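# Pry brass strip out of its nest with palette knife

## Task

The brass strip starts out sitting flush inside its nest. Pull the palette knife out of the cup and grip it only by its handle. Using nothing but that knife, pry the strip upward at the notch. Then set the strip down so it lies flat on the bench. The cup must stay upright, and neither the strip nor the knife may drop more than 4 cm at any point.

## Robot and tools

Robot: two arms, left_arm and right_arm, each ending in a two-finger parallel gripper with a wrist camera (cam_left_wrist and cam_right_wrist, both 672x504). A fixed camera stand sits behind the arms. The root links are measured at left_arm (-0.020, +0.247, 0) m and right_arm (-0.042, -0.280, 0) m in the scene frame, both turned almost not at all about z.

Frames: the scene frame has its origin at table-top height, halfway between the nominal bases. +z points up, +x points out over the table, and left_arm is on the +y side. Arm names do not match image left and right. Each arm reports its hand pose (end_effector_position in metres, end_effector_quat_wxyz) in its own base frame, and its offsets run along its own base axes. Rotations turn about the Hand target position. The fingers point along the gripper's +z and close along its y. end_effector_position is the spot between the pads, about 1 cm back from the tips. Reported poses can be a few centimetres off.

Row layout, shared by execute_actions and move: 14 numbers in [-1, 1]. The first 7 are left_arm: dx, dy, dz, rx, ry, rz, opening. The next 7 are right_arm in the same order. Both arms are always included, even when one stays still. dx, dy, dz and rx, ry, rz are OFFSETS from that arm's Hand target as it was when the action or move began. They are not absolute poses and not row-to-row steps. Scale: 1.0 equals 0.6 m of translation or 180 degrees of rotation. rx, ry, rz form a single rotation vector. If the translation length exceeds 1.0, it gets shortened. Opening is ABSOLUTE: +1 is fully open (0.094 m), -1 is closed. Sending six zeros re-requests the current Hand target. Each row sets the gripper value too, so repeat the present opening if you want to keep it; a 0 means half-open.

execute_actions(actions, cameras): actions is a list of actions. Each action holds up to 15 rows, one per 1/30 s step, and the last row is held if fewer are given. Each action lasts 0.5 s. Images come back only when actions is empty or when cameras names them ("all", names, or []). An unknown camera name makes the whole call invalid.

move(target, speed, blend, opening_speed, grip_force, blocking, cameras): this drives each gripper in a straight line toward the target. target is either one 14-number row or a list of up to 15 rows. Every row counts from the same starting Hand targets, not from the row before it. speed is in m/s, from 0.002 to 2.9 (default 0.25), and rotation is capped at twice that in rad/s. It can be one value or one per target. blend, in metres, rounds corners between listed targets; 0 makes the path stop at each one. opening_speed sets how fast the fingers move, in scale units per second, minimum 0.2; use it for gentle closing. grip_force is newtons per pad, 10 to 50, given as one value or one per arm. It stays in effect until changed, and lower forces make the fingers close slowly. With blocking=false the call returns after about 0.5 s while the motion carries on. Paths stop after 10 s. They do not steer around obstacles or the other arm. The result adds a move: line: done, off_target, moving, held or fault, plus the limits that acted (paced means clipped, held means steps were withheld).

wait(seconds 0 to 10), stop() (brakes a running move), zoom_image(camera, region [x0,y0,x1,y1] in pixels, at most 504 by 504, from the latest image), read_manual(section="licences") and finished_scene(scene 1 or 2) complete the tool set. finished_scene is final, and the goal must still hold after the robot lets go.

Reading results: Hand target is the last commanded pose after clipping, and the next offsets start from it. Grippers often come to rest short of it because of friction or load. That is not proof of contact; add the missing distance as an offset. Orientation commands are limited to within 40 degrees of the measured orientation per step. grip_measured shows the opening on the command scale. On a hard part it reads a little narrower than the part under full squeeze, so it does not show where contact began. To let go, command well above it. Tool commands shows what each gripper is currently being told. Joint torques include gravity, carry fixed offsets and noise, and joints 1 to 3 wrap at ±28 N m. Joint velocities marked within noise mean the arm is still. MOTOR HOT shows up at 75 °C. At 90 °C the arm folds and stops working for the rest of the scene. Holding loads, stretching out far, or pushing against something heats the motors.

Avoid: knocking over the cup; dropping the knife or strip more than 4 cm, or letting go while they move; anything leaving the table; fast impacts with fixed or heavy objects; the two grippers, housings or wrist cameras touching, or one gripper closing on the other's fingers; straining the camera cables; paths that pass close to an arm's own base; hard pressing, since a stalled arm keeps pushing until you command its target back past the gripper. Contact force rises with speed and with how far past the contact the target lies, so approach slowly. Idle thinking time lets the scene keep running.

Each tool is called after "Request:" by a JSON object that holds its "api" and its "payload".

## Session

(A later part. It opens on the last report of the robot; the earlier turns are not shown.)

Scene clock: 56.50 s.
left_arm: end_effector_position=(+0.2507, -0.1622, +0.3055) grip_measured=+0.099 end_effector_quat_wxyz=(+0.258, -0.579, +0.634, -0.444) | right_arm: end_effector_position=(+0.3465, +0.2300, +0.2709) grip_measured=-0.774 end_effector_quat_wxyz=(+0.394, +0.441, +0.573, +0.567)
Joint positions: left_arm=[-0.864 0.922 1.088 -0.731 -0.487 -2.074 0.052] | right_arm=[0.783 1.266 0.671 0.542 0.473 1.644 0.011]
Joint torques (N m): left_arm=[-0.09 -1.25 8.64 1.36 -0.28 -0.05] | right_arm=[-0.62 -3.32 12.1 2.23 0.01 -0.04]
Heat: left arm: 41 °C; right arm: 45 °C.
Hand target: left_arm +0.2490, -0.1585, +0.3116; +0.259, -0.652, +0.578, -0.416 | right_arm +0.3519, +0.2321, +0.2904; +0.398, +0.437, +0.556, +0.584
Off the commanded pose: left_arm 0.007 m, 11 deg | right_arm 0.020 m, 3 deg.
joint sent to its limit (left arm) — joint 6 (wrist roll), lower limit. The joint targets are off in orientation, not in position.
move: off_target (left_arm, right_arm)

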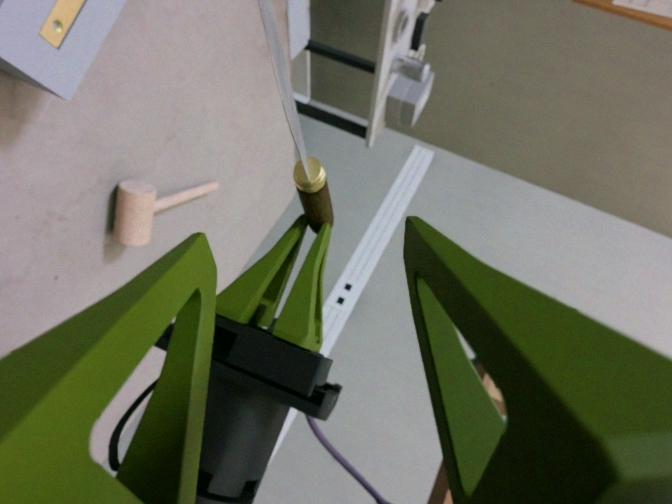

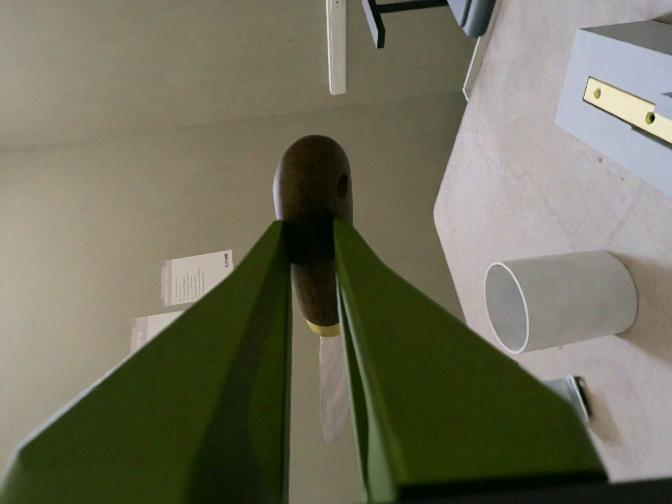

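Request:
{"api": "move", "payload": {"target": [[0.0017,0.1858,-0.0193,0,0,0,0.1, 0,0,0,0,0,0,-1],[0.0767,0.1692,-0.2527,0.4661,-0.3999,-0.3064,0.1, 0,0,0,0,0,0,-1]], "speed": [0.2,0.3], "blend": [0.03,0], "cameras": ["all"]}}

Scene clock: 65.10 s.
left_arm: end_effector_position=(+0.2925, -0.0594, +0.1564) grip_measured=+0.099 end_effector_quat_wxyz=(+0.642, +0.284, +0.651, -0.290) | right_arm: end_effector_position=(+0.3465, +0.2300, +0.2709) grip_measured=-0.774 end_effector_quat_wxyz=(+0.394, +0.441, +0.573, +0.567)
Joint positions: left_arm=[0.404 1.481 0.167 1.287 1.24 0.013 0.052] | right_arm=[0.783 1.266 0.671 0.542 0.473 1.644 0.011]
Joint torques (N m): left_arm=[0.65 -2.69 5.3 1.48 0.06 -0.07] | right_arm=[-0.59 -3.33 12.1 2.22 0.01 -0.03]
Heat: left arm: 41 °C; right arm: 46 °C.
Hand target: left_arm +0.2949, -0.0572, +0.1598; +0.646, +0.288, +0.646, -0.288 | right_arm +0.3519, +0.2321, +0.2904; +0.398, +0.437, +0.556, +0.584
Off the commanded pose: left_arm 0.005 m, 1 deg | right_arm 0.020 m, 3 deg.
move: off_target (right_arm)

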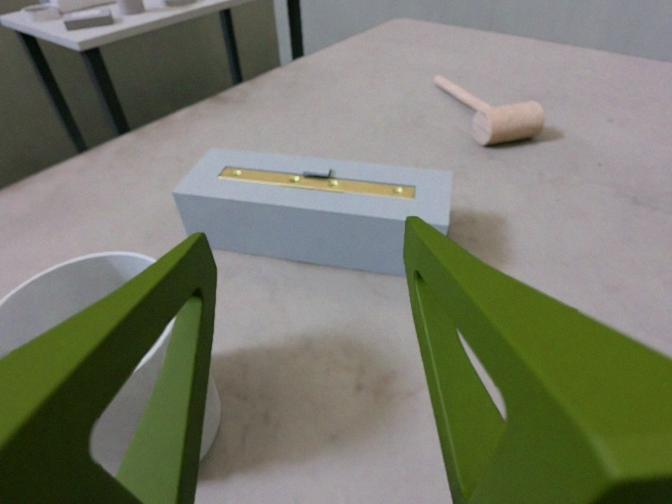

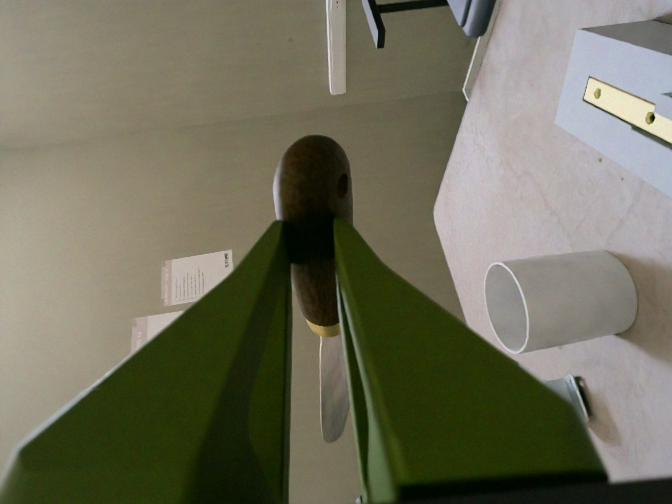

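Request:
{"api": "zoom_image", "payload": {"camera": "cam_left_wrist", "region": [200, 140, 440, 240]}}

Request:
{"api": "zoom_image", "payload": {"camera": "cam_left_wrist", "region": [270, 155, 380, 205]}}

Scaled by 2.100.

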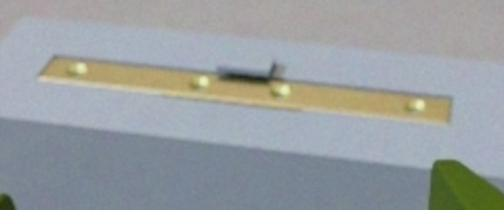

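Scaled by 4.582.

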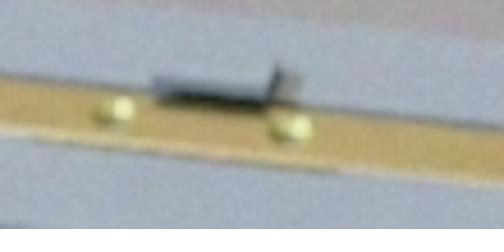

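Request:
{"api": "move", "payload": {"target": [[0,0,0,0,0,0,0.1, 0.0333,0.1167,0.1,-0.329,-0.171,0.0937,-1],[0,0,0,0,0,0,0.1, 0.0655,0.2683,-0.024,-0.6579,-0.3421,0.1874,-1]], "speed": [0.3,0.3], "blend": [0.05,0], "cameras": ["all"]}}

Scene clock: 70.90 s.
left_arm: end_effector_position=(+0.2925, -0.0594, +0.1567) grip_measured=+0.099 end_effector_quat_wxyz=(+0.642, +0.285, +0.650, -0.289) | right_arm: end_effector_position=(+0.3870, +0.3871, +0.2568) grip_measured=-0.774 end_effector_quat_wxyz=(+0.576, -0.539, +0.614, +0.040)
Joint positions: left_arm=[0.404 1.481 0.167 1.289 1.24 0.012 0.052] | right_arm=[0.781 1.73 1.336 0.053 -0.009 -0.654 0.011]
Joint torques (N m): left_arm=[0.65 -2.65 5.3 1.48 0.06 -0.07] | right_arm=[0.38 -7.65 12.9 2.13 0.08 -0.01]
Heat: left arm: 41 °C; right arm: 46 °C.
Hand target: left_arm +0.2949, -0.0572, +0.1599; +0.646, +0.288, +0.646, -0.288 | right_arm +0.3913, +0.3930, +0.2759; +0.593, -0.532, +0.603, +0.038
Off the commanded pose: left_arm 0.005 m, 1 deg | right_arm 0.021 m, 3 deg.
move: off_target (right_arm)

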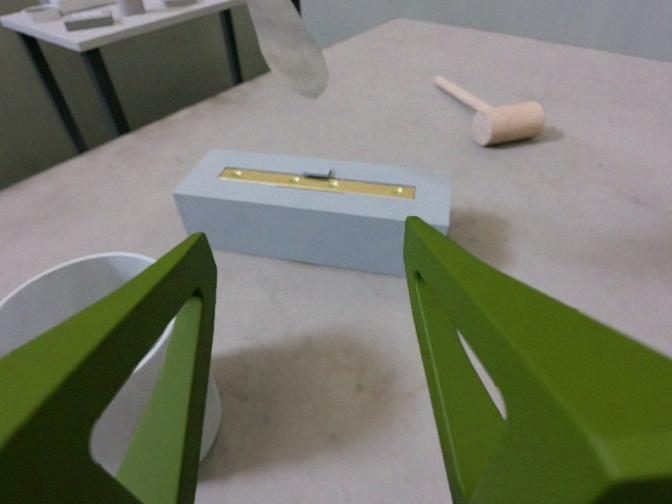

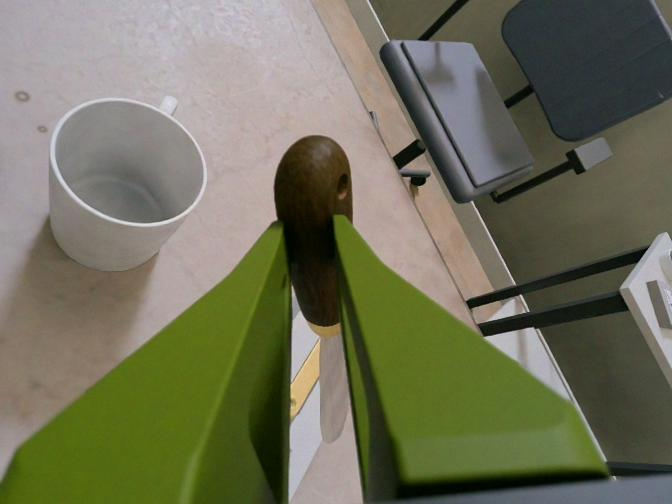

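Request:
{"api": "zoom_image", "payload": {"camera": "cam_right_wrist", "region": [260, 300, 400, 480]}}

Request:
{"api": "zoom_image", "payload": {"camera": "cam_left_wrist", "region": [200, 0, 440, 240]}}

Scaled by 2.800.

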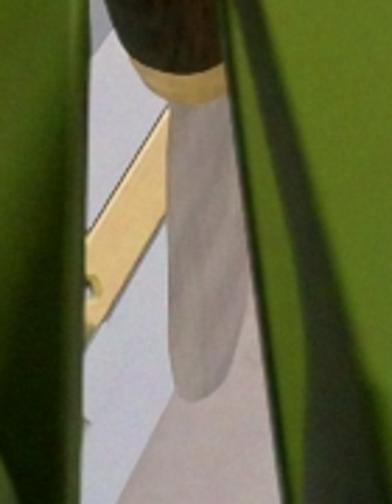

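Scaled by 2.100.

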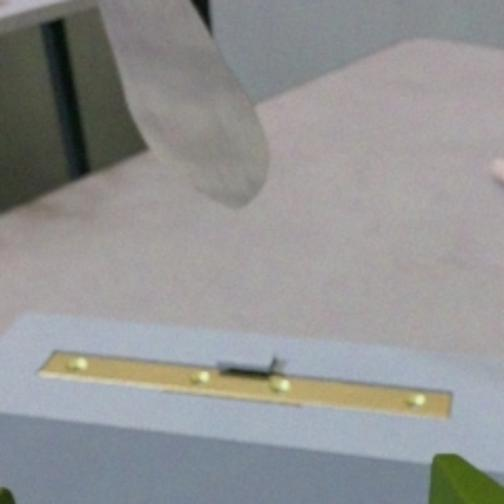

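Request:
{"api": "move", "payload": {"target": [0,0,0,0,0,0,0.1, -0.0068,0.0153,-0.0667,0,0,0,-1], "speed": 0.1, "cameras": ["all"]}}

Scene clock: 73.07 s.
left_arm: end_effector_position=(+0.2925, -0.0594, +0.1567) grip_measured=+0.099 end_effector_quat_wxyz=(+0.642, +0.285, +0.650, -0.289) | right_arm: end_effector_position=(+0.3854, +0.3984, +0.2265) grip_measured=-0.774 end_effector_quat_wxyz=(+0.575, -0.542, +0.612, +0.038)
Joint positions: left_arm=[0.404 1.481 0.167 1.289 1.24 0.012 0.052] | right_arm=[0.805 1.78 1.274 0.164 0.014 -0.655 0.011]
Joint torques (N m): left_arm=[0.66 -2.65 5.3 1.48 0.07 -0.08] | right_arm=[0.42 -8.28 8.49 2.55 0.1 0.04]
Heat: left arm: 42 °C; right arm: 47 °C.
Hand target: left_arm +0.2949, -0.0572, +0.1599; +0.646, +0.288, +0.646, -0.288 | right_arm +0.3871, +0.4023, +0.2360; +0.593, -0.532, +0.603, +0.038
Off the commanded pose: left_arm 0.005 m, 1 deg | right_arm 0.010 m, 3 deg.
move: off_target (right_arm)

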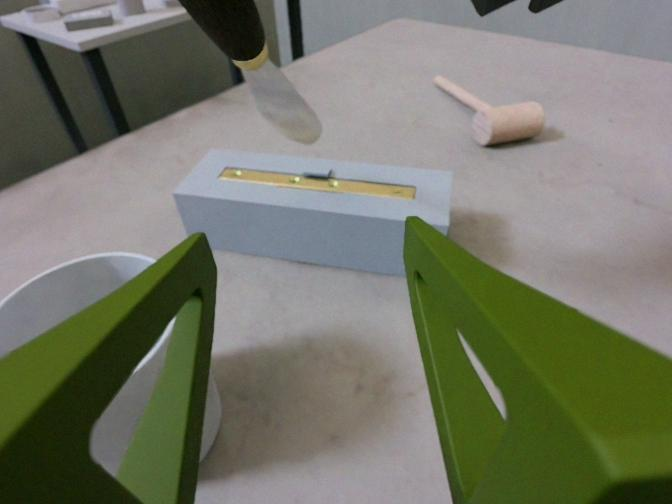

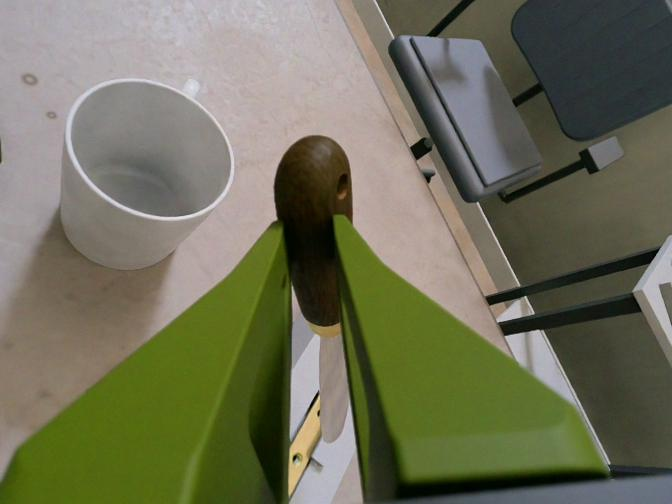

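Request:
{"api": "zoom_image", "payload": {"camera": "cam_right_wrist", "region": [280, 320, 400, 500]}}

Request:
{"api": "zoom_image", "payload": {"camera": "cam_left_wrist", "region": [200, 30, 440, 240]}}

Scaled by 2.800.

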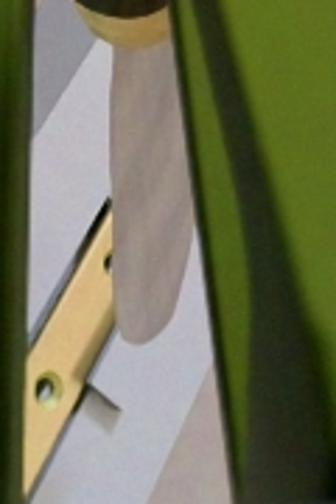

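Scaled by 2.100.

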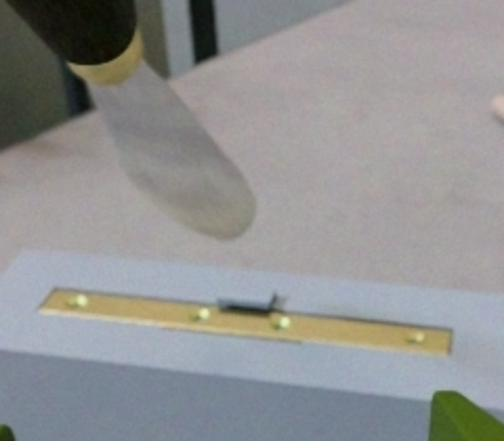

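Request:
{"api": "move", "payload": {"target": [0,0,0,0,0,0,0.1, 0.0148,-0.0327,-0.0048,0.0609,0.0272,0,-1], "speed": 0.1, "cameras": ["all"]}}

Scene clock: 76.33 s.
left_arm: end_effector_position=(+0.2925, -0.0594, +0.1567) grip_measured=+0.099 end_effector_quat_wxyz=(+0.642, +0.285, +0.650, -0.289) | right_arm: end_effector_position=(+0.3960, +0.3820, +0.2160) grip_measured=-0.774 end_effector_quat_wxyz=(+0.593, -0.482, +0.636, +0.106)
Joint positions: left_arm=[0.404 1.481 0.167 1.289 1.24 0.012 0.052] | right_arm=[0.738 1.78 1.165 0.337 -0.084 -0.496 0.011]
Joint torques (N m): left_arm=[0.65 -2.65 5.29 1.48 0.07 -0.07] | right_arm=[-0.54 -9.35 7.76 2.55 -0.18 0.13]
Heat: left arm: 42 °C; right arm: 47 °C.
Hand target: left_arm +0.2949, -0.0572, +0.1599; +0.646, +0.288, +0.646, -0.288 | right_arm +0.3960, +0.3827, +0.2330; +0.615, -0.471, +0.621, +0.118
Off the commanded pose: left_arm 0.005 m, 1 deg | right_arm 0.017 m, 4 deg.
move: off_target (right_arm)

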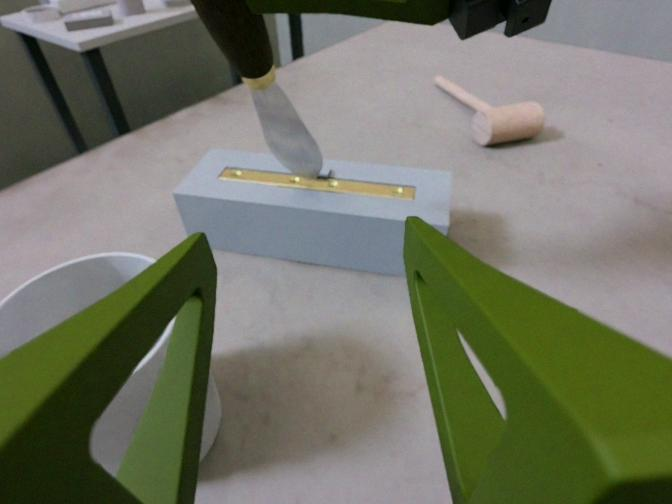

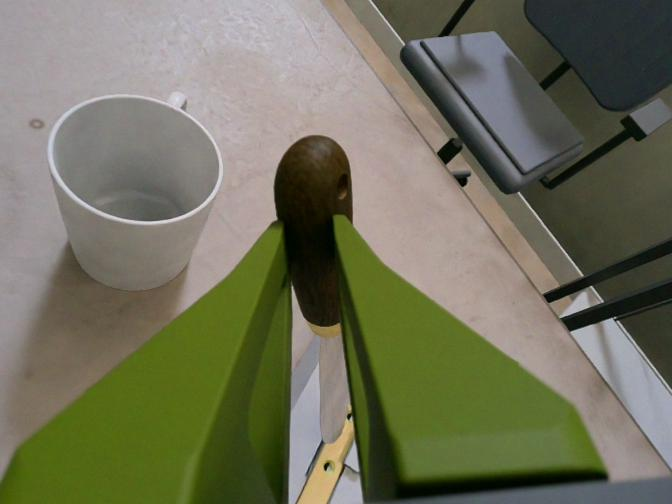

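Request:
{"api": "zoom_image", "payload": {"camera": "cam_right_wrist", "region": [280, 370, 390, 504]}}

Request:
{"api": "zoom_image", "payload": {"camera": "cam_left_wrist", "region": [240, 70, 380, 220]}}

Scaled by 3.761.

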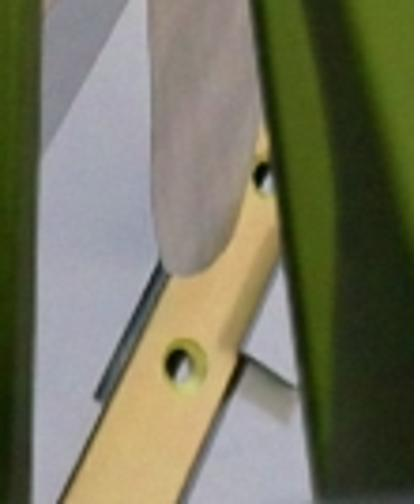

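Scaled by 3.360.

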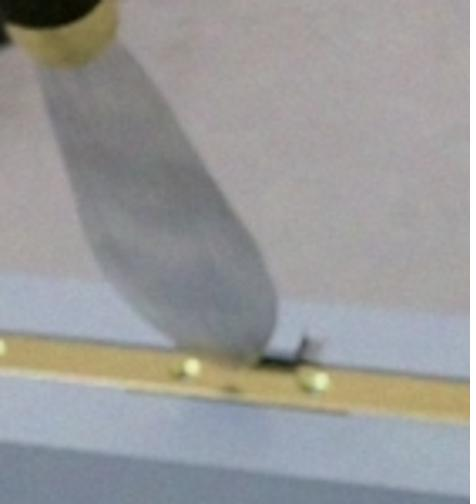

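Request:
{"api": "move", "payload": {"target": [0,0,-0.1,0,0,0,0.1, 0,0,0,0,0,0,-1], "speed": 0.15, "cameras": ["all"]}}

Request:
{"api": "zoom_image", "payload": {"camera": "cam_left_wrist", "region": [240, 50, 380, 200]}}

Scene clock: 79.00 s.
left_arm: end_effector_position=(+0.2955, -0.0579, +0.0930) grip_measured=+0.099 end_effector_quat_wxyz=(+0.611, +0.276, +0.677, -0.303) | right_arm: end_effector_position=(+0.3961, +0.3820, +0.2162) grip_measured=-0.774 end_effector_quat_wxyz=(+0.594, -0.482, +0.636, +0.106)
Joint positions: left_arm=[0.406 1.86 0.162 1.478 1.245 0.136 0.052] | right_arm=[0.738 1.78 1.165 0.338 -0.084 -0.496 0.011]
Joint torques (N m): left_arm=[0.64 -3.86 1.94 2.16 0.19 0.11] | right_arm=[-0.51 -9.32 7.76 2.59 -0.21 0.12]
Motor temperatures (°C): left_arm=[31 31 39 42 27 32 29] | right_arm=[34 38 39 48 31 28 27]
Heat: left arm: 42 °C; right arm: 48 °C.
Hand target: left_arm +0.2950, -0.0571, +0.0999; +0.646, +0.288, +0.646, -0.287 | right_arm +0.3960, +0.3826, +0.2330; +0.615, -0.471, +0.621, +0.118
Off the commanded pose: left_arm 0.007 m, 6 deg | right_arm 0.017 m, 3 deg.
joint sent to its limit (left arm) — joint 4 (wrist pitch), upper limit. The joint targets are off in orientation, not in position.
move: off_target (left_arm, right_arm)

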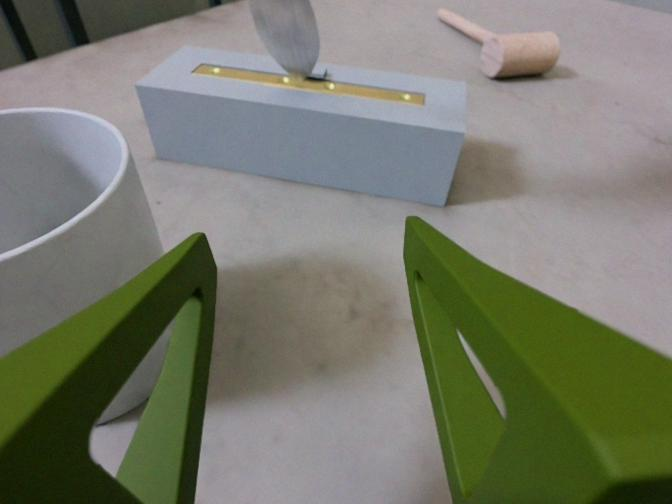

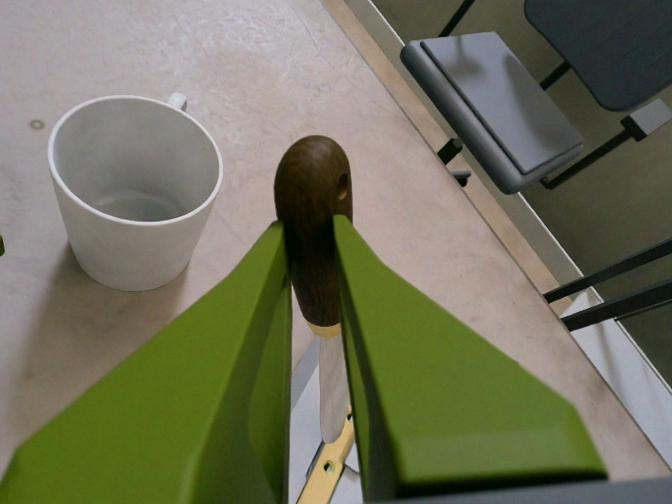

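Scaled by 3.360.

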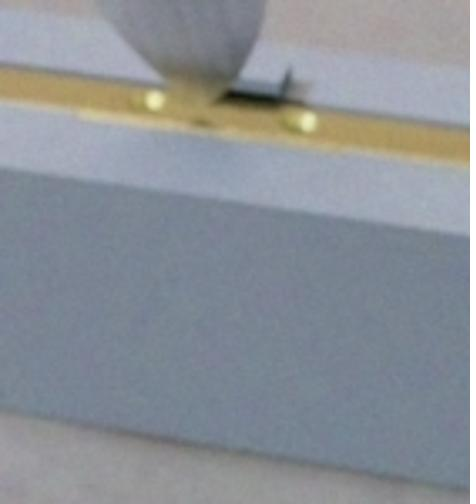

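Request:
{"api": "move", "payload": {"target": [0,0,0,0,0,0,0.1, -0.0024,0.0053,-0.0033,0,0,0,-1], "speed": 0.03, "cameras": ["all"]}}

Request:
{"api": "zoom_image", "payload": {"camera": "cam_left_wrist", "region": [240, 50, 360, 130]}}

Request:
{"api": "zoom_image", "payload": {"camera": "cam_right_wrist", "region": [280, 370, 390, 504]}}

Scene clock: 80.33 s.
left_arm: end_effector_position=(+0.2954, -0.0579, +0.0930) grip_measured=+0.099 end_effector_quat_wxyz=(+0.611, +0.276, +0.677, -0.303) | right_arm: end_effector_position=(+0.3964, +0.3823, +0.2179) grip_measured=-0.774 end_effector_quat_wxyz=(+0.596, -0.480, +0.634, +0.107)
Joint positions: left_arm=[0.406 1.86 0.162 1.478 1.246 0.136 0.052] | right_arm=[0.738 1.78 1.165 0.344 -0.084 -0.494 0.011]
Joint torques (N m): left_arm=[0.68 -3.85 1.94 2.15 0.18 0.11] | right_arm=[0.25 -8.84 7.76 2.62 -0.13 0.11]
Heat: left arm: 42 °C; right arm: 48 °C.
Hand target: left_arm +0.2950, -0.0571, +0.0999; +0.646, +0.288, +0.646, -0.287 | right_arm +0.3946, +0.3858, +0.2310; +0.615, -0.471, +0.621, +0.118
Off the commanded pose: left_arm 0.007 m, 6 deg | right_arm 0.014 m, 3 deg.
joint sent to its limit (left arm) — joint 4 (wrist pitch), upper limit. The joint targets are off in orientation, not in position.
move: off_target (left_arm, right_arm)

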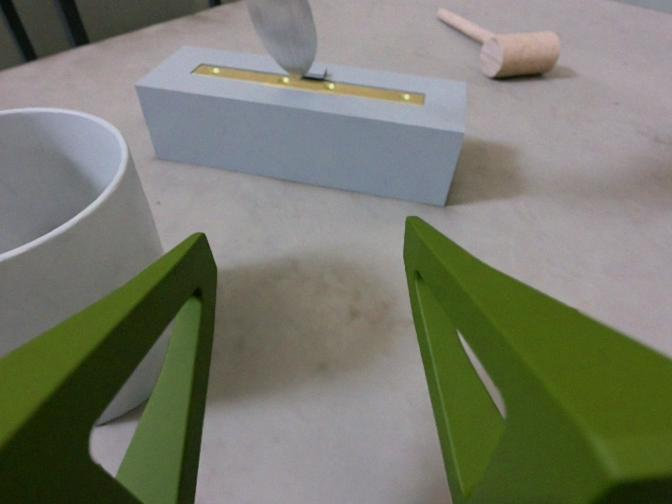

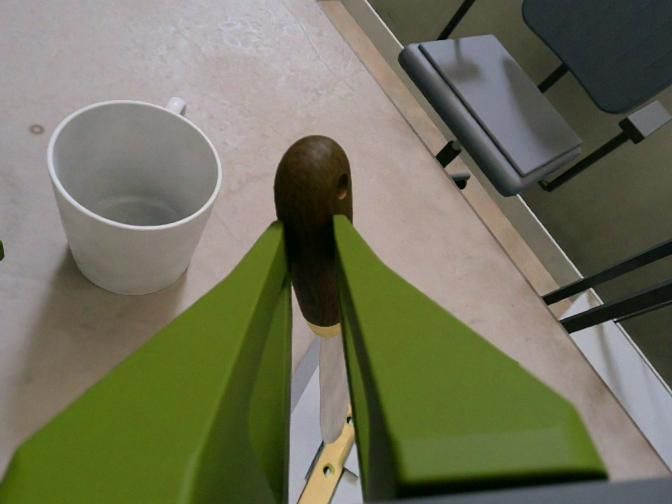

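Scaled by 4.200.

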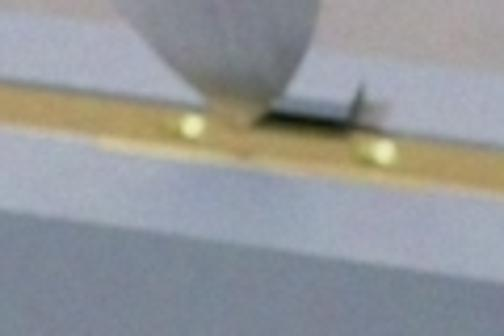

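Scaled by 3.761.

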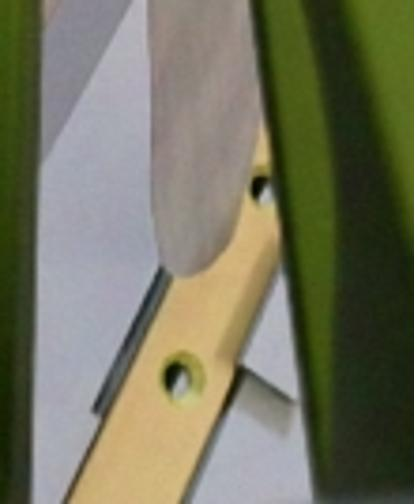

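Request:
{"api": "move", "payload": {"target": [0,0,0,0,0,0,0.1, -0.0042,0.0083,-0.0075,0,0,0,-1], "speed": 0.03, "cameras": []}}

Scene clock: 81.37 s.
left_arm: end_effector_position=(+0.2954, -0.0579, +0.0930) grip_measured=+0.099 end_effector_quat_wxyz=(+0.611, +0.276, +0.677, -0.303) | right_arm: end_effector_position=(+0.3928, +0.3876, +0.2219) grip_measured=-0.774 end_effector_quat_wxyz=(+0.602, -0.480, +0.628, +0.112)
Joint positions: left_arm=[0.406 1.86 0.162 1.478 1.246 0.136 0.052] | right_arm=[0.749 1.78 1.165 0.361 -0.084 -0.49 0.011]
Joint torques (N m): left_arm=[0.65 -3.86 1.95 2.16 0.18 0.11] | right_arm=[0.44 -8.01 7.39 2.6 0.03 0.13]
Heat: left arm: 42 °C; right arm: 48 °C.
Hand target: left_arm +0.2950, -0.0571, +0.0999; +0.646, +0.288, +0.646, -0.287 | right_arm +0.3921, +0.3908, +0.2266; +0.615, -0.471, +0.621, +0.118
Off the commanded pose: left_arm 0.007 m, 6 deg | right_arm 0.006 m, 2 deg.
joint sent to its limit (left arm) — joint 4 (wrist pitch), upper limit. The joint targets are off in orientation, not in position.
move: off_target (left_arm)
No camera images: "cameras" was empty.

Request:
{"api": "move", "payload": {"target": [0,0,0,0,0,0,0.1, 0.0017,-0.0017,-0.015,0,0,0,-1], "speed": 0.03, "cameras": ["all"]}}

Request:
{"api": "zoom_image", "payload": {"camera": "cam_left_wrist", "region": [240, 50, 360, 130]}}

Request:
{"api": "zoom_image", "payload": {"camera": "cam_right_wrist", "region": [280, 370, 390, 504]}}

Scene clock: 82.53 s.
left_arm: end_effector_position=(+0.2954, -0.0579, +0.0930) grip_measured=+0.099 end_effector_quat_wxyz=(+0.611, +0.276, +0.677, -0.303) | right_arm: end_effector_position=(+0.3920, +0.3869, +0.2151) grip_measured=-0.774 end_effector_quat_wxyz=(+0.604, -0.479, +0.627, +0.112)
Joint positions: left_arm=[0.406 1.86 0.162 1.478 1.246 0.136 0.052] | right_arm=[0.749 1.787 1.14 0.397 -0.084 -0.49 0.011]
Joint torques (N m): left_arm=[0.68 -3.86 1.95 2.15 0.19 0.11] | right_arm=[0.16 -7.51 7.64 2.6 -0.01 0.13]
Heat: left arm: 42 °C; right arm: 48 °C.
Hand target: left_arm +0.2950, -0.0571, +0.0999; +0.646, +0.288, +0.646, -0.287 | right_arm +0.3931, +0.3898, +0.2176; +0.615, -0.471, +0.621, +0.118
Off the commanded pose: left_arm 0.007 m, 6 deg | right_arm 0.004 m, 2 deg.
joint sent to its limit (left arm) — joint 4 (wrist pitch), upper limit. The joint targets are off in orientation, not in position.
move: off_target (left_arm)

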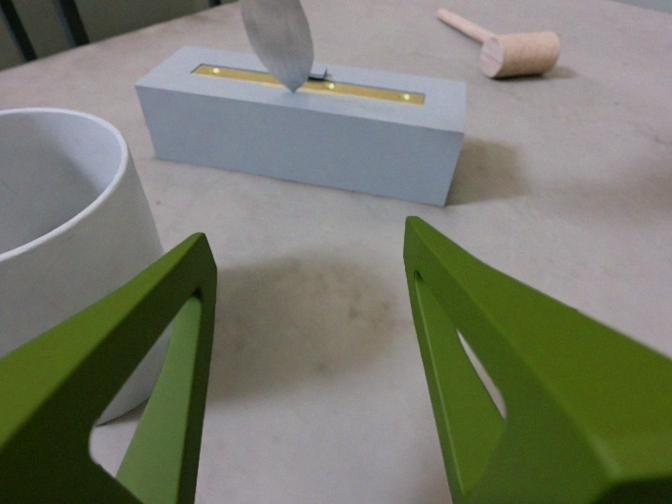

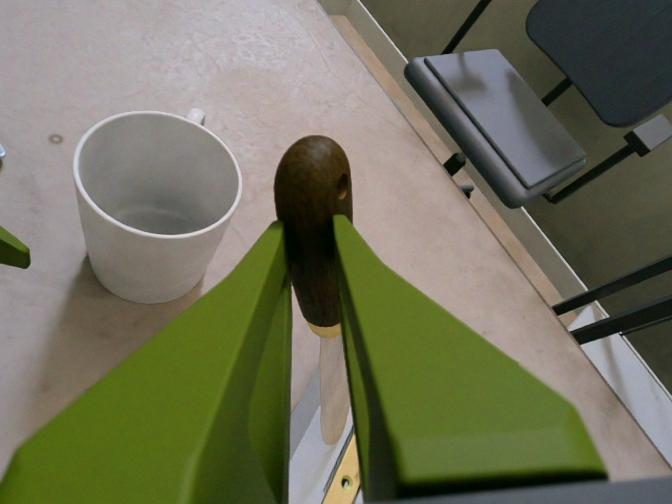

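Scaled by 4.200.

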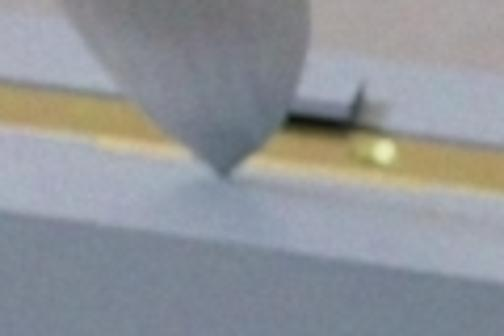

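Scaled by 3.761.

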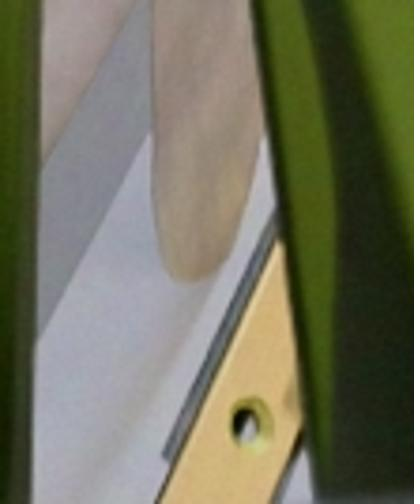

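Request:
{"api": "move", "payload": {"target": [0,0,0,0,0,0,0.1, 0.0033,-0.0125,0,0,0,0,-1], "speed": 0.03, "cameras": ["all"]}}

Request:
{"api": "zoom_image", "payload": {"camera": "cam_left_wrist", "region": [240, 50, 360, 130]}}

Request:
{"api": "zoom_image", "payload": {"camera": "cam_right_wrist", "region": [280, 370, 390, 504]}}

Scene clock: 84.17 s.
left_arm: end_effector_position=(+0.2954, -0.0579, +0.0930) grip_measured=+0.099 end_effector_quat_wxyz=(+0.611, +0.276, +0.677, -0.303) | right_arm: end_effector_position=(+0.3941, +0.3823, +0.2111) grip_measured=-0.774 end_effector_quat_wxyz=(+0.604, -0.477, +0.629, +0.110)
Joint positions: left_arm=[0.406 1.86 0.162 1.478 1.246 0.136 0.052] | right_arm=[0.74 1.787 1.122 0.415 -0.086 -0.49 0.011]
Joint torques (N m): left_arm=[0.68 -3.88 1.94 2.16 0.19 0.12] | right_arm=[-0.68 -8.34 7.69 2.43 -0.19 0.1]
Heat: left arm: 42 °C; right arm: 48 °C.
Hand target: left_arm +0.2950, -0.0571, +0.0999; +0.646, +0.288, +0.646, -0.287 | right_arm +0.3950, +0.3823, +0.2175; +0.615, -0.471, +0.621, +0.118
Off the commanded pose: left_arm 0.007 m, 6 deg | right_arm 0.007 m, 2 deg.
joint sent to its limit (left arm) — joint 4 (wrist pitch), upper limit. The joint targets are off in orientation, not in position.
move: off_target (left_arm)

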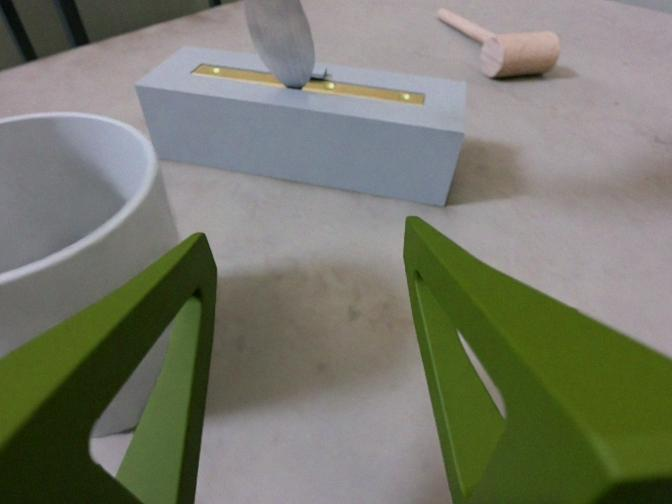

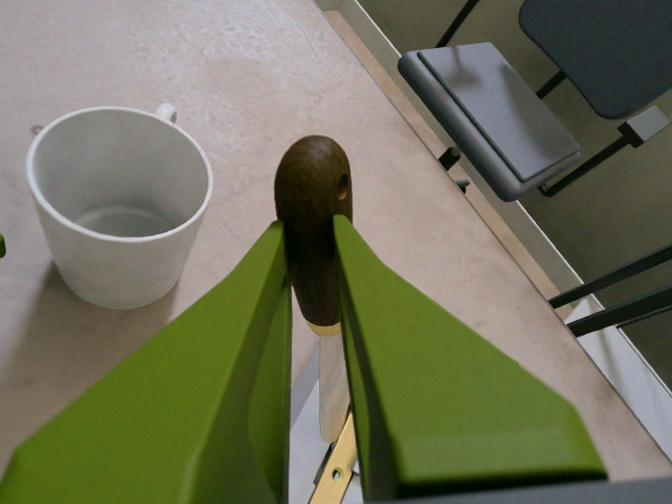

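Scaled by 4.200.

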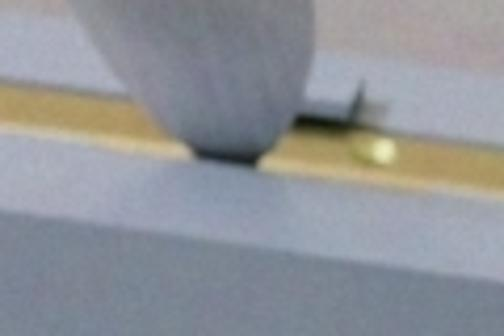

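Scaled by 3.761.

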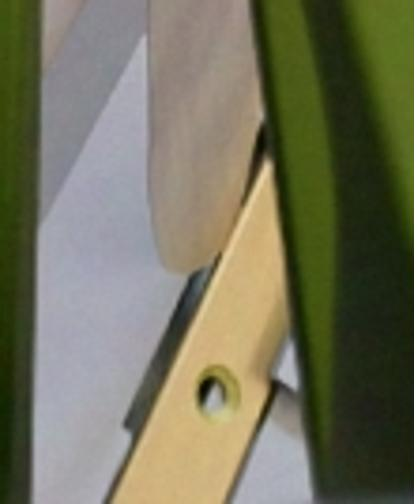

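Request:
{"api": "move", "payload": {"target": [0,0,0,0,0,0,0.1, 0.0016,-0.0036,-0.009,0,0,0,-1], "speed": 0.03, "cameras": ["all"]}}

Request:
{"api": "zoom_image", "payload": {"camera": "cam_left_wrist", "region": [240, 50, 360, 130]}}

Request:
{"api": "zoom_image", "payload": {"camera": "cam_right_wrist", "region": [280, 370, 390, 504]}}

Scene clock: 85.30 s.
left_arm: end_effector_position=(+0.2954, -0.0579, +0.0930) grip_measured=+0.099 end_effector_quat_wxyz=(+0.611, +0.276, +0.677, -0.303) | right_arm: end_effector_position=(+0.3942, +0.3788, +0.2051) grip_measured=-0.774 end_effector_quat_wxyz=(+0.600, -0.477, +0.633, +0.109)
Joint positions: left_arm=[0.406 1.86 0.162 1.478 1.246 0.136 0.052] | right_arm=[0.734 1.787 1.107 0.42 -0.088 -0.49 0.011]
Joint torques (N m): left_arm=[0.66 -3.86 1.95 2.15 0.18 0.11] | right_arm=[-0.69 -7.92 7.64 2.57 -0.22 0.07]
Heat: left arm: 42 °C; right arm: 48 °C.
Hand target: left_arm +0.2950, -0.0571, +0.0999; +0.646, +0.288, +0.646, -0.287 | right_arm +0.3961, +0.3800, +0.2120; +0.615, -0.471, +0.621, +0.118
Off the commanded pose: left_arm 0.007 m, 6 deg | right_arm 0.007 m, 2 deg.
joint sent to its limit (left arm) — joint 4 (wrist pitch), upper limit. The joint targets are off in orientation, not in position.
move: off_target (left_arm)

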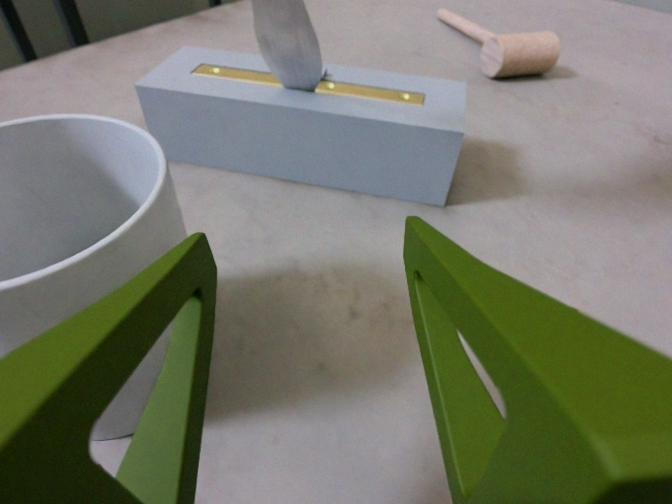

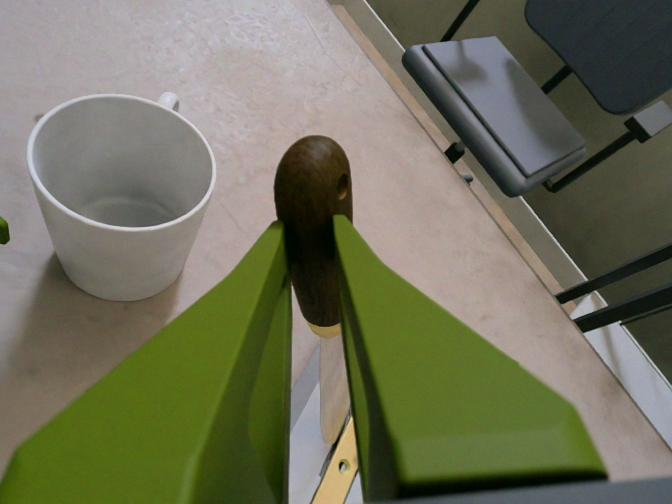

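Scaled by 4.200.

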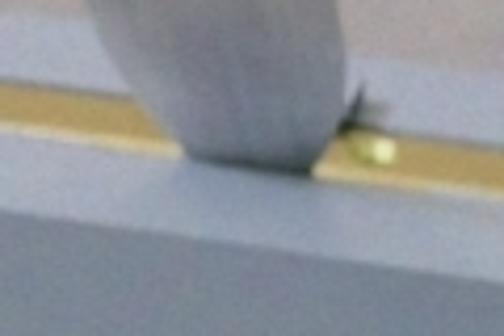

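Scaled by 3.761.

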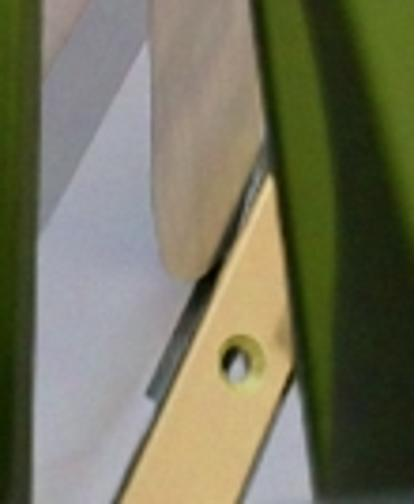

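Request:
{"api": "move", "payload": {"target": [0,0,0,0,0,0,0.1, 0.0018,-0.0036,-0.008,0,0,0,-1], "speed": 0.03, "cameras": ["all"]}}

Request:
{"api": "zoom_image", "payload": {"camera": "cam_left_wrist", "region": [240, 50, 360, 130]}}

Request:
{"api": "zoom_image", "payload": {"camera": "cam_right_wrist", "region": [280, 370, 390, 504]}}

Scene clock: 87.40 s.
left_arm: end_effector_position=(+0.2954, -0.0579, +0.0930) grip_measured=+0.099 end_effector_quat_wxyz=(+0.611, +0.276, +0.677, -0.303) | right_arm: end_effector_position=(+0.3949, +0.3765, +0.2037) grip_measured=-0.774 end_effector_quat_wxyz=(+0.603, -0.476, +0.631, +0.110)
Joint positions: left_arm=[0.406 1.86 0.162 1.478 1.246 0.136 0.052] | right_arm=[0.728 1.787 1.094 0.439 -0.095 -0.49 0.011]
Joint torques (N m): left_arm=[0.66 -3.88 1.95 2.16 0.19 0.11] | right_arm=[-0.7 -7.46 7.58 2.57 -0.2 0.06]
Heat: left arm: 42 °C; right arm: 48 °C.
Hand target: left_arm +0.2950, -0.0571, +0.0999; +0.646, +0.288, +0.646, -0.287 | right_arm +0.3972, +0.3779, +0.2074; +0.615, -0.471, +0.621, +0.118
Off the commanded pose: left_arm 0.007 m, 6 deg | right_arm 0.004 m, 2 deg.
joint sent to its limit (left arm) — joint 4 (wrist pitch), upper limit. The joint targets are off in orientation, not in position.
move: off_target (left_arm)

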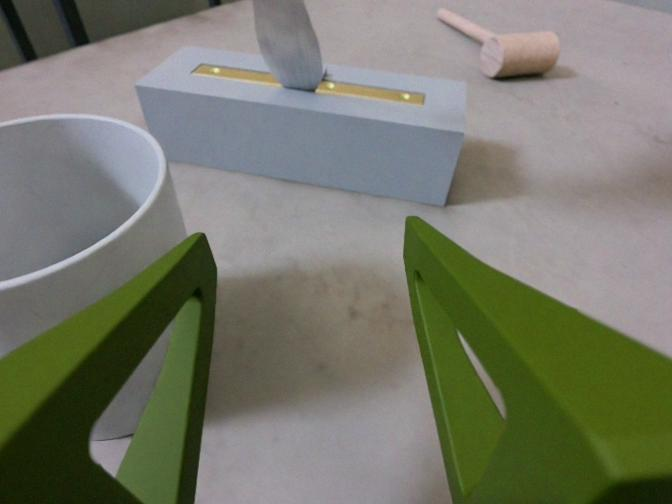

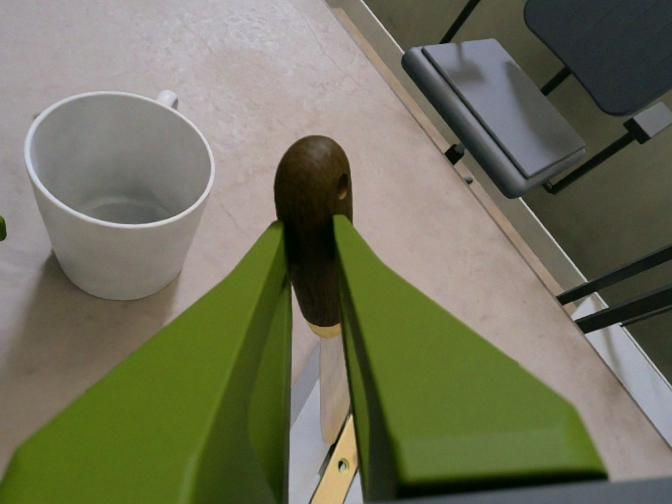

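Scaled by 4.200.

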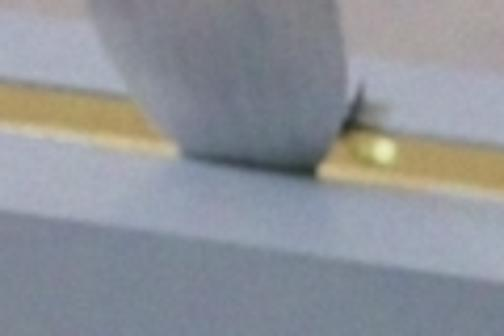

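Scaled by 3.761.

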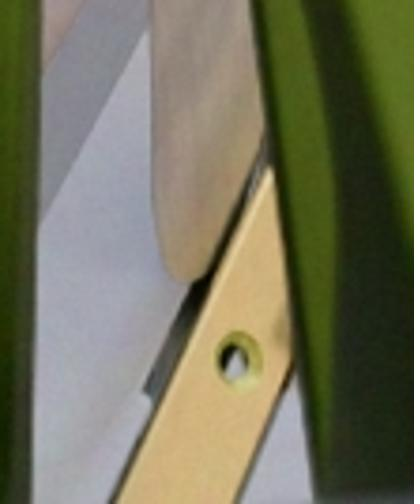

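Request:
{"api": "move", "payload": {"target": [0,0,0,0,0,0,0.1, -0.001,0.004,-0.01,0,0,0,-1], "speed": 0.03, "cameras": ["all"]}}

Request:
{"api": "zoom_image", "payload": {"camera": "cam_left_wrist", "region": [240, 50, 360, 130]}}

Request:
{"api": "zoom_image", "payload": {"camera": "cam_right_wrist", "region": [280, 370, 390, 504]}}

Scene clock: 88.57 s.
left_arm: end_effector_position=(+0.2954, -0.0579, +0.0930) grip_measured=+0.099 end_effector_quat_wxyz=(+0.611, +0.276, +0.677, -0.303) | right_arm: end_effector_position=(+0.3963, +0.3778, +0.2014) grip_measured=-0.774 end_effector_quat_wxyz=(+0.607, -0.474, +0.628, +0.110)
Joint positions: left_arm=[0.406 1.86 0.162 1.478 1.246 0.136 0.052] | right_arm=[0.728 1.8 1.088 0.47 -0.095 -0.49 0.011]
Joint torques (N m): left_arm=[0.65 -3.89 1.94 2.15 0.19 0.11] | right_arm=[-0.16 -7.32 7.3 2.5 -0.15 0.07]
Heat: left arm: 42 °C; right arm: 48 °C.
Hand target: left_arm +0.2950, -0.0571, +0.0999; +0.646, +0.288, +0.646, -0.287 | right_arm +0.3965, +0.3803, +0.2013; +0.615, -0.471, +0.621, +0.118
Off the commanded pose: left_arm 0.007 m, 6 deg | right_arm 0.003 m, 2 deg.
joint sent to its limit (left arm) — joint 4 (wrist pitch), upper limit. The joint targets are off in orientation, not in position.
move: off_target (left_arm)

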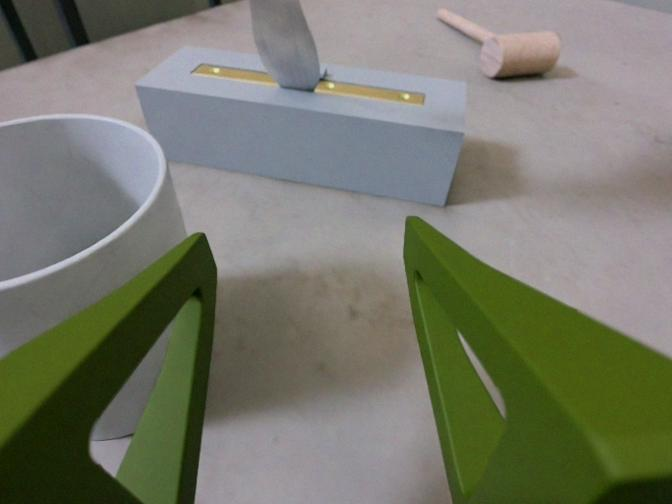

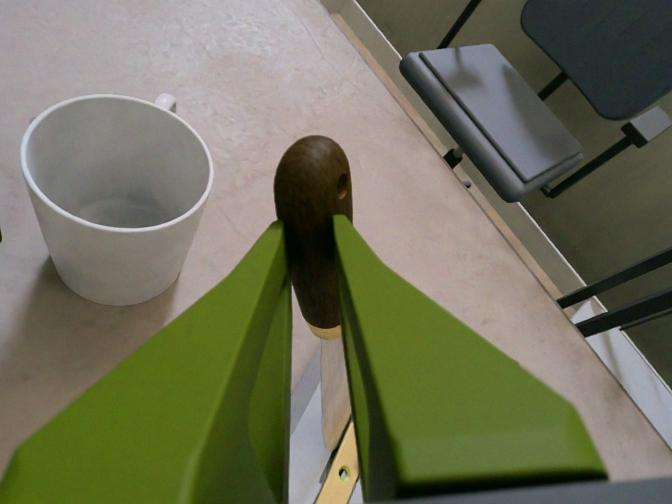

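Scaled by 4.200.

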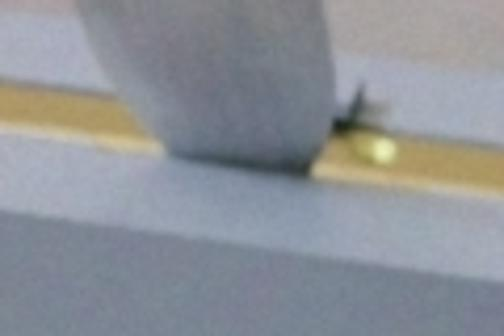

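Scaled by 3.761.

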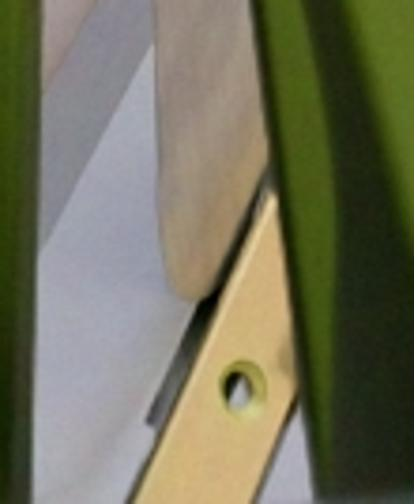

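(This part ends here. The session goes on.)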